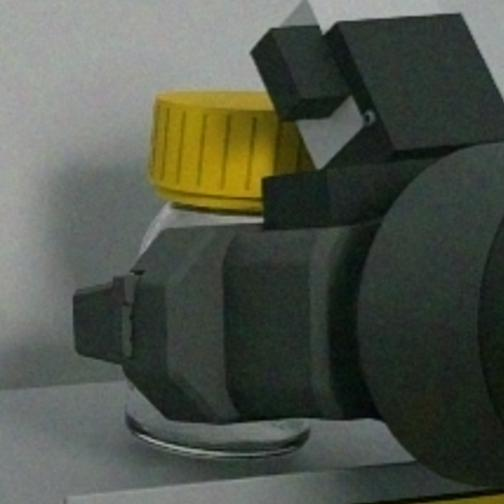

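>>> move:
  target: {"side":"right","x":0.377,"y":-0.4245,"z":1.409,"quat_wxyz":[0.5417,-0.4545,-0.4545,0.5417]}
  min_time_s: 0.4
  cameras: []

>>> move:
  target: {"side":"right","x":0.377,"y":-0.4245,"z":1.4065,"quat_wxyz":[0.5417,-0.4545,-0.4545,0.5417]}
  min_time_s: 0.4
  cameras: ["head_camera"]

>>> zoom_image:
  camera: "head_camera"
  region: [560, 110, 710, 260]

Scene clock: 172.50 s.
Joint torques (N m): left_arm=[-5.83 9.92 9.66 -1.79 -0.9 0.09 0.35] | right_arm=[-15.74 -3.34 -8.55 5.79 0.04 2.08 -0.19]
External joint torques (N m): left_arm=[-0.35 0.9 -0.31 -0.04 0.1 0 0.33] | right_arm=[1.83 0.42 0.02 -1.29 0.14 0.22 -0.18]
Wrist force (N): left_arm=[0.8 -5.3 0.0] | right_arm=[2.5 4.3 0.0]
Wrist torque (N m): left_arm=[0.20 0.11 -0.08] | right_arm=[-0.20 0.03 -0.12]
Wrist force, peak (N): left_arm=[0.8 -5.3 0.0] | right_arm=[3.3 6.5 -0.1]
move: done
base_odometry: x=-0.390 y=+2.501 heading=+1.836
lidar_m: 0.46 0.48 0.68 1.32 2.12 3.06 5.38 3.01 2.41 1.69 0.65 0.48
base_status: not commanded
joint_positions: torso_squat_rad=+0.100 torso_shift_rad=+0.000 torso_pitch_rad=+0.000 torso_yaw_rad=+0.000 left_shoulder_pitch_rad=+0.755 left_shoulder_roll_rad=+1.459 left_shoulder_yaw_rad=+0.433 left_elbow_rad=-2.447 left_forearm_roll_rad=-0.157 left_wrist_pitch_rad=+0.580 left_hand_roll_rad=+0.054 left_gripper_m=+0.100 right_shoulder_pitch_rad=+0.872 right_shoulder_roll_rad=-2.418 right_shoulder_yaw_rad=-0.575 right_elbow_rad=-1.464 right_forearm_roll_rad=+0.526 right_wrist_pitch_rad=+0.179 right_hand_roll_rad=-1.272 right_gripper_m=+0.055 head_pan_rad=-0.350 head_tilt_rad=+0.300
joint_status: all done
wheel_motors_off: 0
motor_effort: left_wheel=-10(11) right_wheel=+3(4)
chest: x=-0.2280 y=-0.0003 z=+1.2864 quat_wxyz=(+1.000, +0.000, +0.000, +0.000)
left_hand: x=+0.1699 y=+0.3797 z=+1.2704 quat_wxyz=(+0.542, +0.457, -0.455, -0.539)
right_hand: x=+0.3770 y=-0.4245 z=+1.4091 quat_wxyz=(+0.542, -0.455, -0.454, +0.542)
right_hand_status: reached (checked arc that bows 0 mm and turns the hand up to 0 deg, planned for 0.4 s): 0 mm and 0.0 deg off.

Scene clock: 173.23 s.
Joint torques (N m): left_arm=[-5.9 9.99 9.84 -1.66 -0.91 0.04 0.09] | right_arm=[-11.16 -3.76 -6.02 3.04 0.06 0.07 -0.13]
External joint torques (N m): left_arm=[-0.42 0.96 -0.13 0.09 0.09 -0.05 0.08] | right_arm=[6.42 -0.11 2.56 -4.02 0.15 -1.79 -0.12]
Wrist force (N): left_arm=[1.0 -5.2 0.2] | right_arm=[0.5 -5.2 2.1]
Wrist torque (N m): left_arm=[0.20 0.12 -0.10] | right_arm=[0.04 -0.05 -0.09]
Wrist force, peak (N): left_arm=[1.2 -5.2 0.0] | right_arm=[1.8 -5.8 0.9]
move: done
base_odometry: x=-0.390 y=+2.501 heading=+1.836
lidar_m: 0.46 0.48 0.68 1.33 2.11 3.07 5.38 3.01 2.42 1.69 0.65 0.48
base_status: not commanded
joint_positions: torso_squat_rad=+0.100 torso_shift_rad=+0.000 torso_pitch_rad=+0.000 torso_yaw_rad=+0.000 left_shoulder_pitch_rad=+0.755 left_shoulder_roll_rad=+1.459 left_shoulder_yaw_rad=+0.433 left_elbow_rad=-2.447 left_forearm_roll_rad=-0.157 left_wrist_pitch_rad=+0.580 left_hand_roll_rad=+0.054 left_gripper_m=+0.100 right_shoulder_pitch_rad=+0.878 right_shoulder_roll_rad=-2.417 right_shoulder_yaw_rad=-0.579 right_elbow_rad=-1.466 right_forearm_roll_rad=+0.529 right_wrist_pitch_rad=+0.186 right_hand_roll_rad=-1.273 right_gripper_m=+0.055 head_pan_rad=-0.350 head_tilt_rad=+0.300
joint_status: all done
wheel_motors_off: 0
motor_effort: left_wheel=-10(11) right_wheel=+3(4)
chest: x=-0.2280 y=-0.0002 z=+1.2864 quat_wxyz=(+1.000, +0.000, +0.000, +0.000)
left_hand: x=+0.1699 y=+0.3797 z=+1.2705 quat_wxyz=(+0.542, +0.457, -0.455, -0.539)
right_hand: x=+0.3771 y=-0.4244 z=+1.4080 quat_wxyz=(+0.541, -0.455, -0.455, +0.541)
right_hand_status: reached (checked arc that bows 0 mm and turns the hand up to 0 deg, planned for 0.4 s): 1 mm and 0.2 deg off.
head_camera: T_world_to_cam=[[-0.37, -0.92876, 0.02239, -0.1051], [-0.24965, 0.07618, -0.96533, 1.44204], [0.89486, -0.36277, -0.26006, 0.51382]] pos_world=[-0.13867, -0.02107, 1.52802]

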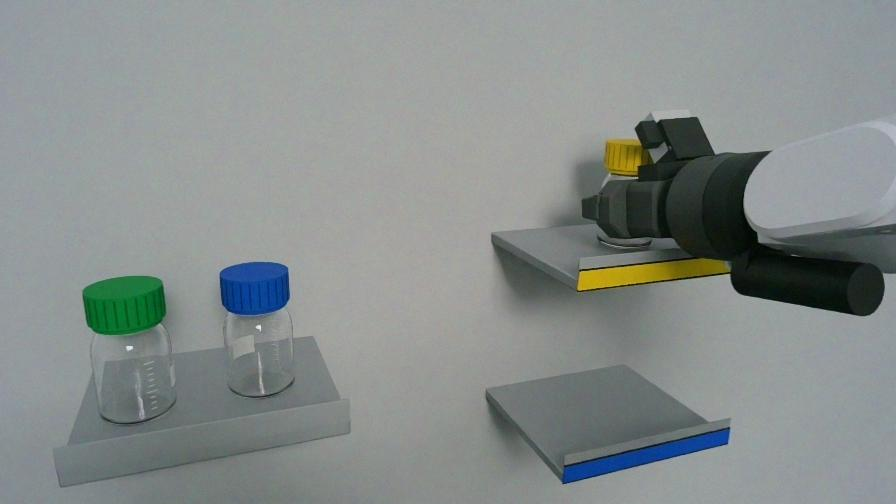

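Scaled by 3.360 from the camera's image (finer frame: 1280x720).

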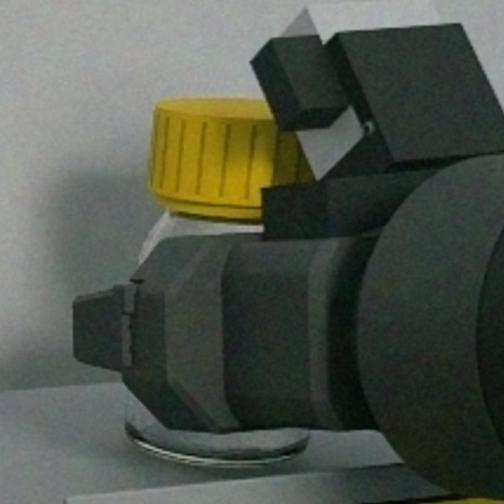

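>>> move:
  target: {"side":"right","x":0.377,"y":-0.4245,"z":1.4078,"quat_wxyz":[0.5417,-0.4545,-0.4545,0.5417]}
  min_time_s: 0.3
  cameras: []

>>> move:
  joints: {"right_gripper_m":0.1}
  cameras: []

>>> move:
  target: {"side":"right","x":0.347,"y":-0.4245,"z":1.411,"quat_wxyz":[0.5417,-0.4545,-0.4545,0.5417]}
  min_time_s: 0.5
  cameras: ["head_camera"]

>>> zoom_image:
  camera: "head_camera"
  region: [560, 110, 710, 260]

Scene clock: 174.43 s.
Joint torques (N m): left_arm=[-5.86 10.32 9.33 -1.93 -1.14 0.09 0.18] | right_arm=[-15.11 -4.29 -6.81 4.7 -0.15 0.71 0.02]
External joint torques (N m): left_arm=[-0.39 1.3 -0.64 -0.18 -0.14 0 0.17] | right_arm=[2.46 -0.62 1.77 -2.36 -0.06 -1.14 0.03]
Wrist force (N): left_arm=[0.8 -5.0 0.0] | right_arm=[1.4 -0.2 2.0]
Wrist torque (N m): left_arm=[0.17 0.11 -0.10] | right_arm=[-0.01 -0.08 -0.13]
Wrist force, peak (N): left_arm=[1.0 -5.5 0.1] | right_arm=[0.8 -5.5 1.3]
move: done
base_odometry: x=-0.390 y=+2.501 heading=+1.836
lidar_m: 0.46 0.48 0.67 1.32 2.11 3.06 5.38 3.00 2.42 1.69 0.65 0.48
base_status: not commanded
joint_positions: torso_squat_rad=+0.100 torso_shift_rad=+0.000 torso_pitch_rad=+0.000 torso_yaw_rad=+0.000 left_shoulder_pitch_rad=+0.755 left_shoulder_roll_rad=+1.459 left_shoulder_yaw_rad=+0.433 left_elbow_rad=-2.447 left_forearm_roll_rad=-0.157 left_wrist_pitch_rad=+0.580 left_hand_roll_rad=+0.054 left_gripper_m=+0.100 right_shoulder_pitch_rad=+0.877 right_shoulder_roll_rad=-2.417 right_shoulder_yaw_rad=-0.579 right_elbow_rad=-1.466 right_forearm_roll_rad=+0.529 right_wrist_pitch_rad=+0.186 right_hand_roll_rad=-1.273 right_gripper_m=+0.055 head_pan_rad=-0.350 head_tilt_rad=+0.300
joint_status: all done
wheel_motors_off: 0
motor_effort: left_wheel=-10(11) right_wheel=+3(3)
chest: x=-0.2280 y=-0.0002 z=+1.2864 quat_wxyz=(+1.000, +0.000, +0.000, +0.000)
left_hand: x=+0.1699 y=+0.3797 z=+1.2705 quat_wxyz=(+0.542, +0.457, -0.455, -0.539)
right_hand: x=+0.3771 y=-0.4244 z=+1.4085 quat_wxyz=(+0.541, -0.456, -0.455, +0.541)
right_hand_status: reached (checked arc that bows 0 mm and turns the hand up to 0 deg, planned for 0.3 s): 1 mm and 0.2 deg off.

Scene clock: 175.43 s.
Joint torques (N m): left_arm=[-5.55 9.92 9.8 -1.87 -1.12 0.1 0.28] | right_arm=[-15.42 -4.95 -7 6.21 -0.04 1.4 -0.09]
External joint torques (N m): left_arm=[-0.07 0.9 -0.17 -0.12 -0.11 0.01 0.26] | right_arm=[2.16 -1.29 1.58 -0.85 0.05 -0.46 -0.08]
Wrist force (N): left_arm=[1.0 -5.0 0.0] | right_arm=[3.4 4.7 -1.2]
Wrist torque (N m): left_arm=[0.20 0.13 -0.10] | right_arm=[-0.26 0.10 -0.14]
Wrist force, peak (N): left_arm=[1.1 -5.3 0.3] | right_arm=[3.1 5.5 -0.4]
move: done
base_odometry: x=-0.390 y=+2.501 heading=+1.836
lidar_m: 0.46 0.48 0.67 1.33 2.11 3.07 5.38 3.01 2.42 1.70 0.65 0.48
base_status: not commanded
joint_positions: torso_squat_rad=+0.100 torso_shift_rad=+0.000 torso_pitch_rad=+0.000 torso_yaw_rad=+0.000 left_shoulder_pitch_rad=+0.755 left_shoulder_roll_rad=+1.459 left_shoulder_yaw_rad=+0.433 left_elbow_rad=-2.447 left_forearm_roll_rad=-0.157 left_wrist_pitch_rad=+0.580 left_hand_roll_rad=+0.054 left_gripper_m=+0.100 right_shoulder_pitch_rad=+0.877 right_shoulder_roll_rad=-2.417 right_shoulder_yaw_rad=-0.579 right_elbow_rad=-1.466 right_forearm_roll_rad=+0.529 right_wrist_pitch_rad=+0.186 right_hand_roll_rad=-1.273 right_gripper_m=+0.100 head_pan_rad=-0.350 head_tilt_rad=+0.300
joint_status: all done
wheel_motors_off: 0
motor_effort: left_wheel=-10(11) right_wheel=+3(4)
chest: x=-0.2280 y=-0.0002 z=+1.2864 quat_wxyz=(+1.000, +0.000, +0.000, +0.000)
left_hand: x=+0.1699 y=+0.3797 z=+1.2705 quat_wxyz=(+0.542, +0.457, -0.455, -0.539)
right_hand: x=+0.3771 y=-0.4243 z=+1.4083 quat_wxyz=(+0.541, -0.455, -0.455, +0.541)

Scene clock: 176.87 s.
Joint torques (N m): left_arm=[-5.81 10.07 9.67 -1.99 -1 0.03 0.26] | right_arm=[-16.02 -7.83 -7.29 6.01 -0.07 1.96 -0.04]
External joint torques (N m): left_arm=[-0.33 1.04 -0.3 -0.24 0 -0.06 0.24] | right_arm=[-0.36 -0.99 1.89 -0.57 -0.03 0.17 -0.03]
Wrist force (N): left_arm=[0.8 -5.1 0.0] | right_arm=[3.5 4.4 -0.4]
Wrist torque (N m): left_arm=[0.19 0.11 -0.11] | right_arm=[-0.21 0.15 -0.30]
Wrist force, peak (N): left_arm=[0.9 -5.4 0.3] | right_arm=[3.7 5.4 -0.1]
move: done
base_odometry: x=-0.390 y=+2.501 heading=+1.836
lidar_m: 0.46 0.49 0.68 1.32 2.11 3.07 5.38 3.01 2.42 1.69 0.65 0.48
base_status: not commanded
joint_positions: torso_squat_rad=+0.100 torso_shift_rad=+0.000 torso_pitch_rad=+0.000 torso_yaw_rad=+0.000 left_shoulder_pitch_rad=+0.755 left_shoulder_roll_rad=+1.459 left_shoulder_yaw_rad=+0.433 left_elbow_rad=-2.447 left_forearm_roll_rad=-0.157 left_wrist_pitch_rad=+0.580 left_hand_roll_rad=+0.054 left_gripper_m=+0.100 right_shoulder_pitch_rad=+0.716 right_shoulder_roll_rad=-2.321 right_shoulder_yaw_rad=-0.460 right_elbow_rad=-1.605 right_forearm_roll_rad=+0.475 right_wrist_pitch_rad=+0.197 right_hand_roll_rad=-1.166 right_gripper_m=+0.100 head_pan_rad=-0.350 head_tilt_rad=+0.300
joint_status: all done
wheel_motors_off: 0
motor_effort: left_wheel=-11(11) right_wheel=+3(4)
chest: x=-0.2280 y=-0.0002 z=+1.2864 quat_wxyz=(+1.000, +0.000, +0.000, +0.000)
left_hand: x=+0.1699 y=+0.3798 z=+1.2705 quat_wxyz=(+0.542, +0.457, -0.455, -0.539)
right_hand: x=+0.3475 y=-0.4251 z=+1.4106 quat_wxyz=(+0.537, -0.451, -0.461, +0.544)
right_hand_status: reached (checked arc that bows 6 mm and turns the hand up to 1 deg, planned for 0.5 s): 1 mm and 1.0 deg off.
head_camera: T_world_to_cam=[[-0.36999, -0.92876, 0.02243, -0.10515], [-0.24976, 0.07619, -0.96531, 1.44198], [0.89483, -0.36276, -0.26015, 0.51396]] pos_world=[-0.13867, -0.02107, 1.52802]

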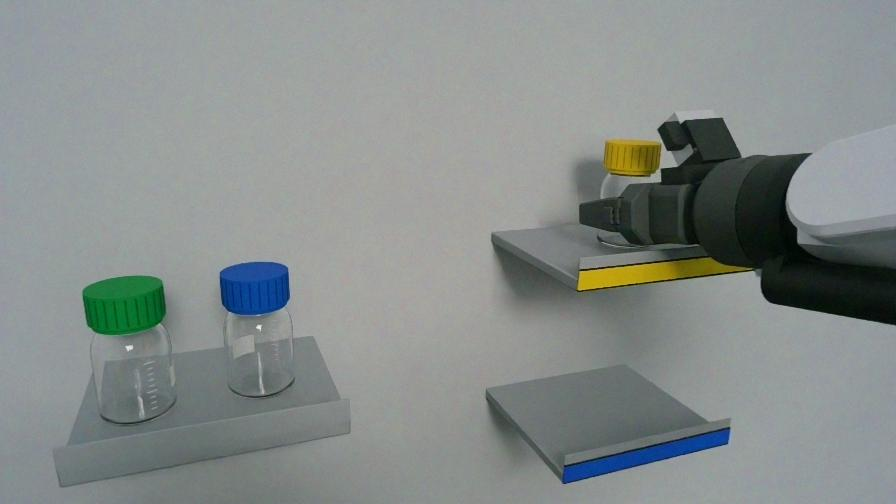

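Scaled by 3.360 from the camera's image (finer frame: 1280x720).

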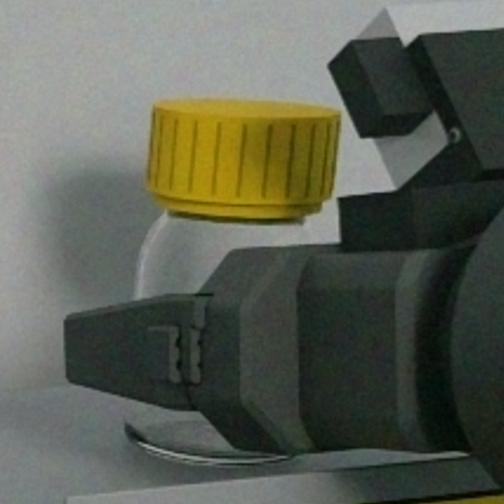

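>>> move:
  target: {"side":"right","x":0.313,"y":-0.4245,"z":1.418,"quat_wxyz":[0.5417,-0.4545,-0.4545,0.5417]}
  min_time_s: 0.45
  cameras: []

>>> move:
  target: {"side":"right","x":0.265,"y":-0.42,"z":1.43,"quat_wxyz":[0.5417,-0.4545,-0.4545,0.5417]}
  min_time_s: 0.5
  cameras: []

>>> move:
  target: {"side":"right","x":0.20,"y":-0.39,"z":1.40,"quat_wxyz":[0.5417,-0.4545,-0.4545,0.5417]}
  min_time_s: 0.6
  cameras: []

>>> move:
  target: {"side":"right","x":0.195,"y":-0.33,"z":1.33,"quat_wxyz":[0.5417,-0.4545,-0.4545,0.5417]}
  min_time_s: 0.6
  cameras: []

>>> move:
  target: {"side":"right","x":0.20,"y":-0.24,"z":1.30,"quat_wxyz":[0.5417,-0.4545,-0.4545,0.5417]}
  min_time_s: 0.6
  cameras: ["head_camera"]

Scene clock: 180.10 s.
Joint torques (N m): left_arm=[-5.66 10.06 9.55 -1.6 -1.02 0.07 0.16] | right_arm=[-13.12 -12.16 -7.75 6.21 0.22 1.7 -0.13]
External joint torques (N m): left_arm=[-0.19 1.03 -0.42 0.15 -0.01 -0.02 0.15] | right_arm=[0.34 -0.99 1.51 -0.25 0.15 0.09 -0.12]
Wrist force (N): left_arm=[0.9 -5.2 0.0] | right_arm=[3.3 5.1 0.3]
Wrist torque (N m): left_arm=[0.21 0.12 -0.10] | right_arm=[-0.26 0.10 -0.34]
Wrist force, peak (N): left_arm=[1.2 -5.3 0.1] | right_arm=[2.7 6.5 -0.5]
move: done
base_odometry: x=-0.390 y=+2.501 heading=+1.836
lidar_m: 0.46 0.48 0.67 1.32 2.11 3.06 5.38 3.01 2.41 1.70 0.65 0.48
base_status: not commanded
joint_positions: torso_squat_rad=+0.100 torso_shift_rad=+0.000 torso_pitch_rad=+0.000 torso_yaw_rad=+0.000 left_shoulder_pitch_rad=+0.755 left_shoulder_roll_rad=+1.459 left_shoulder_yaw_rad=+0.433 left_elbow_rad=-2.447 left_forearm_roll_rad=-0.157 left_wrist_pitch_rad=+0.580 left_hand_roll_rad=+0.054 left_gripper_m=+0.100 right_shoulder_pitch_rad=+0.389 right_shoulder_roll_rad=-2.274 right_shoulder_yaw_rad=-0.167 right_elbow_rad=-1.768 right_forearm_roll_rad=+0.294 right_wrist_pitch_rad=+0.228 right_hand_roll_rad=-0.977 right_gripper_m=+0.100 head_pan_rad=-0.350 head_tilt_rad=+0.300
joint_status: all done
wheel_motors_off: 0
motor_effort: left_wheel=-11(11) right_wheel=+2(4)
chest: x=-0.2280 y=-0.0002 z=+1.2864 quat_wxyz=(+1.000, +0.000, +0.000, +0.000)
left_hand: x=+0.1698 y=+0.3798 z=+1.2705 quat_wxyz=(+0.542, +0.457, -0.455, -0.539)
right_hand: x=+0.3128 y=-0.4249 z=+1.4181 quat_wxyz=(+0.541, -0.455, -0.455, +0.542)
right_hand_status: reached (checked arc that bows 9 mm and turns the hand up to 1 deg, planned for 0.7 s): 0 mm and 0.1 deg off.

Scene clock: 181.57 s.
Joint torques (N m): left_arm=[-5.48 9.74 9.56 -1.92 -1.04 0.06 0.01] | right_arm=[-10.28 -15.32 -7.62 5.87 0.2 1.41 0.01]
External joint torques (N m): left_arm=[-0.01 0.72 -0.41 -0.17 -0.03 -0.03 -0.01] | right_arm=[0.12 -0.98 1.56 -0.47 0.06 -0.01 0.01]
Wrist force (N): left_arm=[1.1 -5.2 0.2] | right_arm=[3.3 4.6 -0.3]
Wrist torque (N m): left_arm=[0.21 0.12 -0.11] | right_arm=[-0.20 0.09 -0.34]
Wrist force, peak (N): left_arm=[1.0 -5.5 0.3] | right_arm=[2.1 6.7 -0.4]
move: done
base_odometry: x=-0.390 y=+2.501 heading=+1.836
lidar_m: 0.46 0.48 0.68 1.32 2.11 3.06 5.38 3.01 2.42 1.70 0.65 0.48
base_status: not commanded
joint_positions: torso_squat_rad=+0.100 torso_shift_rad=+0.000 torso_pitch_rad=+0.000 torso_yaw_rad=+0.000 left_shoulder_pitch_rad=+0.755 left_shoulder_roll_rad=+1.459 left_shoulder_yaw_rad=+0.433 left_elbow_rad=-2.447 left_forearm_roll_rad=-0.157 left_wrist_pitch_rad=+0.580 left_hand_roll_rad=+0.054 left_gripper_m=+0.100 right_shoulder_pitch_rad=-0.128 right_shoulder_roll_rad=-2.269 right_shoulder_yaw_rad=+0.293 right_elbow_rad=-1.959 right_forearm_roll_rad=+0.155 right_wrist_pitch_rad=+0.236 right_hand_roll_rad=-0.826 right_gripper_m=+0.100 head_pan_rad=-0.350 head_tilt_rad=+0.300
joint_status: all done
wheel_motors_off: 0
motor_effort: left_wheel=-11(11) right_wheel=+2(4)
chest: x=-0.2280 y=-0.0002 z=+1.2864 quat_wxyz=(+1.000, +0.000, +0.000, +0.000)
left_hand: x=+0.1699 y=+0.3798 z=+1.2705 quat_wxyz=(+0.542, +0.457, -0.455, -0.539)
right_hand: x=+0.2653 y=-0.4200 z=+1.4299 quat_wxyz=(+0.542, -0.455, -0.454, +0.542)
right_hand_status: reached (checked arc that bows 13 mm and turns the hand up to 1 deg, planned for 0.8 s): 0 mm and 0.0 deg off.

Scene clock: 182.63 s.
Joint torques (N m): left_arm=[-5.89 10.03 9.68 -1.89 -1.05 0.17 0.18] | right_arm=[-7.15 -13.97 -6.2 5.79 0.24 1.61 0.08]
External joint torques (N m): left_arm=[-0.42 1.01 -0.29 -0.14 -0.04 0.08 0.16] | right_arm=[-0.26 -1.77 1.64 -0.02 -0.05 0.01 0.09]
Wrist force (N): left_arm=[1.0 -5.1 -0.1] | right_arm=[2.0 4.7 -0.7]
Wrist torque (N m): left_arm=[0.19 0.12 -0.10] | right_arm=[-0.22 -0.05 -0.15]
Wrist force, peak (N): left_arm=[0.7 -5.5 0.2] | right_arm=[3.7 6.1 -0.2]
move: done
base_odometry: x=-0.390 y=+2.501 heading=+1.836
lidar_m: 0.46 0.48 0.67 1.32 2.11 3.06 5.38 3.00 2.41 1.70 0.65 0.48
base_status: not commanded
joint_positions: torso_squat_rad=+0.100 torso_shift_rad=+0.000 torso_pitch_rad=+0.000 torso_yaw_rad=+0.000 left_shoulder_pitch_rad=+0.755 left_shoulder_roll_rad=+1.459 left_shoulder_yaw_rad=+0.433 left_elbow_rad=-2.447 left_forearm_roll_rad=-0.157 left_wrist_pitch_rad=+0.580 left_hand_roll_rad=+0.054 left_gripper_m=+0.100 right_shoulder_pitch_rad=-0.487 right_shoulder_roll_rad=-2.384 right_shoulder_yaw_rad=+0.709 right_elbow_rad=-2.307 right_forearm_roll_rad=+0.309 right_wrist_pitch_rad=+0.422 right_hand_roll_rad=-0.969 right_gripper_m=+0.100 head_pan_rad=-0.350 head_tilt_rad=+0.300
joint_status: all done
wheel_motors_off: 0
motor_effort: left_wheel=-10(11) right_wheel=+3(4)
chest: x=-0.2280 y=-0.0002 z=+1.2864 quat_wxyz=(+1.000, +0.000, +0.000, +0.000)
left_hand: x=+0.1699 y=+0.3798 z=+1.2705 quat_wxyz=(+0.542, +0.457, -0.455, -0.539)
right_hand: x=+0.2001 y=-0.3897 z=+1.3998 quat_wxyz=(+0.542, -0.455, -0.454, +0.542)
right_hand_status: reached (checked arc that bows 10 mm and turns the hand up to 2 deg, planned for 0.7 s): 0 mm and 0.1 deg off.

Scene clock: 183.57 s.
Joint torques (N m): left_arm=[-5.85 9.81 9.67 -1.74 -0.9 0.09 0.16] | right_arm=[-7.51 -14.62 -8.09 2.87 1.15 0.72 -0.11]
External joint torques (N m): left_arm=[-0.37 0.79 -0.3 0.01 0.1 0 0.15] | right_arm=[0.74 -2.31 0.12 0.09 0.08 -0.39 -0.11]
Wrist force (N): left_arm=[0.8 -4.9 0.1] | right_arm=[3.7 4.8 -0.1]
Wrist torque (N m): left_arm=[0.18 0.10 -0.09] | right_arm=[-0.26 0.09 -0.28]
Wrist force, peak (N): left_arm=[0.9 -5.3 0.0] | right_arm=[3.0 6.1 -0.8]
move: done
base_odometry: x=-0.390 y=+2.501 heading=+1.836
lidar_m: 0.46 0.48 0.68 1.32 2.11 3.07 5.38 3.01 2.42 1.70 0.64 0.48
base_status: not commanded
joint_positions: torso_squat_rad=+0.100 torso_shift_rad=+0.000 torso_pitch_rad=+0.000 torso_yaw_rad=+0.000 left_shoulder_pitch_rad=+0.755 left_shoulder_roll_rad=+1.459 left_shoulder_yaw_rad=+0.433 left_elbow_rad=-2.447 left_forearm_roll_rad=-0.157 left_wrist_pitch_rad=+0.580 left_hand_roll_rad=+0.054 left_gripper_m=+0.100 right_shoulder_pitch_rad=-0.252 right_shoulder_roll_rad=-2.112 right_shoulder_yaw_rad=+0.508 right_elbow_rad=-2.511 right_forearm_roll_rad=+0.151 right_wrist_pitch_rad=+0.806 right_hand_roll_rad=-0.611 right_gripper_m=+0.100 head_pan_rad=-0.350 head_tilt_rad=+0.300
joint_status: all done
wheel_motors_off: 0
motor_effort: left_wheel=-11(11) right_wheel=+3(4)
chest: x=-0.2280 y=-0.0002 z=+1.2864 quat_wxyz=(+1.000, +0.000, +0.000, +0.000)
left_hand: x=+0.1699 y=+0.3797 z=+1.2705 quat_wxyz=(+0.542, +0.457, -0.455, -0.539)
right_hand: x=+0.1947 y=-0.3303 z=+1.3298 quat_wxyz=(+0.541, -0.453, -0.455, +0.542)
right_hand_status: reached (checked arc that bows 7 mm and turns the hand up to 2 deg, planned for 0.6 s): 0 mm and 0.2 deg off.

Scene clock: 184.90 s.
Joint torques (N m): left_arm=[-5.89 9.64 9.58 -1.87 -1 0.08 0.18] | right_arm=[-11.69 -12.6 -6.51 -1.64 1.78 -0.46 -0.26]
External joint torques (N m): left_arm=[-0.41 0.62 -0.39 -0.12 0 -0.01 0.16] | right_arm=[-0.62 -2.05 2.49 -0.02 -0.1 -0.17 -0.25]
Wrist force (N): left_arm=[0.6 -5.2 0.1] | right_arm=[3.9 4.9 -0.8]
Wrist torque (N m): left_arm=[0.22 0.08 -0.08] | right_arm=[-0.26 0.10 -0.24]
Wrist force, peak (N): left_arm=[0.5 -5.4 0.2] | right_arm=[3.8 5.3 -1.2]
move: done
base_odometry: x=-0.390 y=+2.501 heading=+1.836
lidar_m: 0.46 0.48 0.68 1.33 2.11 3.07 5.38 3.01 2.42 1.70 0.64 0.48
base_status: not commanded
joint_positions: torso_squat_rad=+0.100 torso_shift_rad=+0.000 torso_pitch_rad=+0.000 torso_yaw_rad=+0.000 left_shoulder_pitch_rad=+0.755 left_shoulder_roll_rad=+1.459 left_shoulder_yaw_rad=+0.433 left_elbow_rad=-2.447 left_forearm_roll_rad=-0.157 left_wrist_pitch_rad=+0.580 left_hand_roll_rad=+0.054 left_gripper_m=+0.100 right_shoulder_pitch_rad=-0.483 right_shoulder_roll_rad=-1.365 right_shoulder_yaw_rad=+0.539 right_elbow_rad=-2.598 right_forearm_roll_rad=-0.062 right_wrist_pitch_rad=+1.293 right_hand_roll_rad=+0.140 right_gripper_m=+0.100 head_pan_rad=-0.350 head_tilt_rad=+0.300
joint_status: all done
wheel_motors_off: 0
motor_effort: left_wheel=-11(11) right_wheel=+3(4)
chest: x=-0.2280 y=-0.0002 z=+1.2864 quat_wxyz=(+1.000, +0.000, +0.000, +0.000)
left_hand: x=+0.1699 y=+0.3797 z=+1.2705 quat_wxyz=(+0.542, +0.457, -0.455, -0.539)
right_hand: x=+0.1996 y=-0.2396 z=+1.2998 quat_wxyz=(+0.541, -0.452, -0.456, +0.543)
right_hand_status: reached (checked arc that bows 7 mm and turns the hand up to 4 deg, planned for 1.0 s): 1 mm and 0.4 deg off.
head_camera: T_world_to_cam=[[-0.37002, -0.92876, 0.02234, -0.10502], [-0.24972, 0.07627, -0.96531, 1.44199], [0.89483, -0.36276, -0.26015, 0.51396]] pos_world=[-0.13867, -0.02107, 1.52803]

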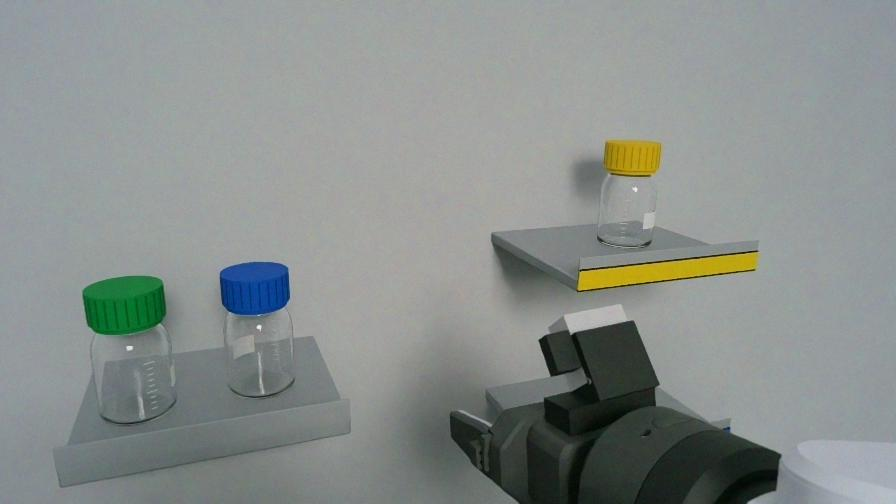

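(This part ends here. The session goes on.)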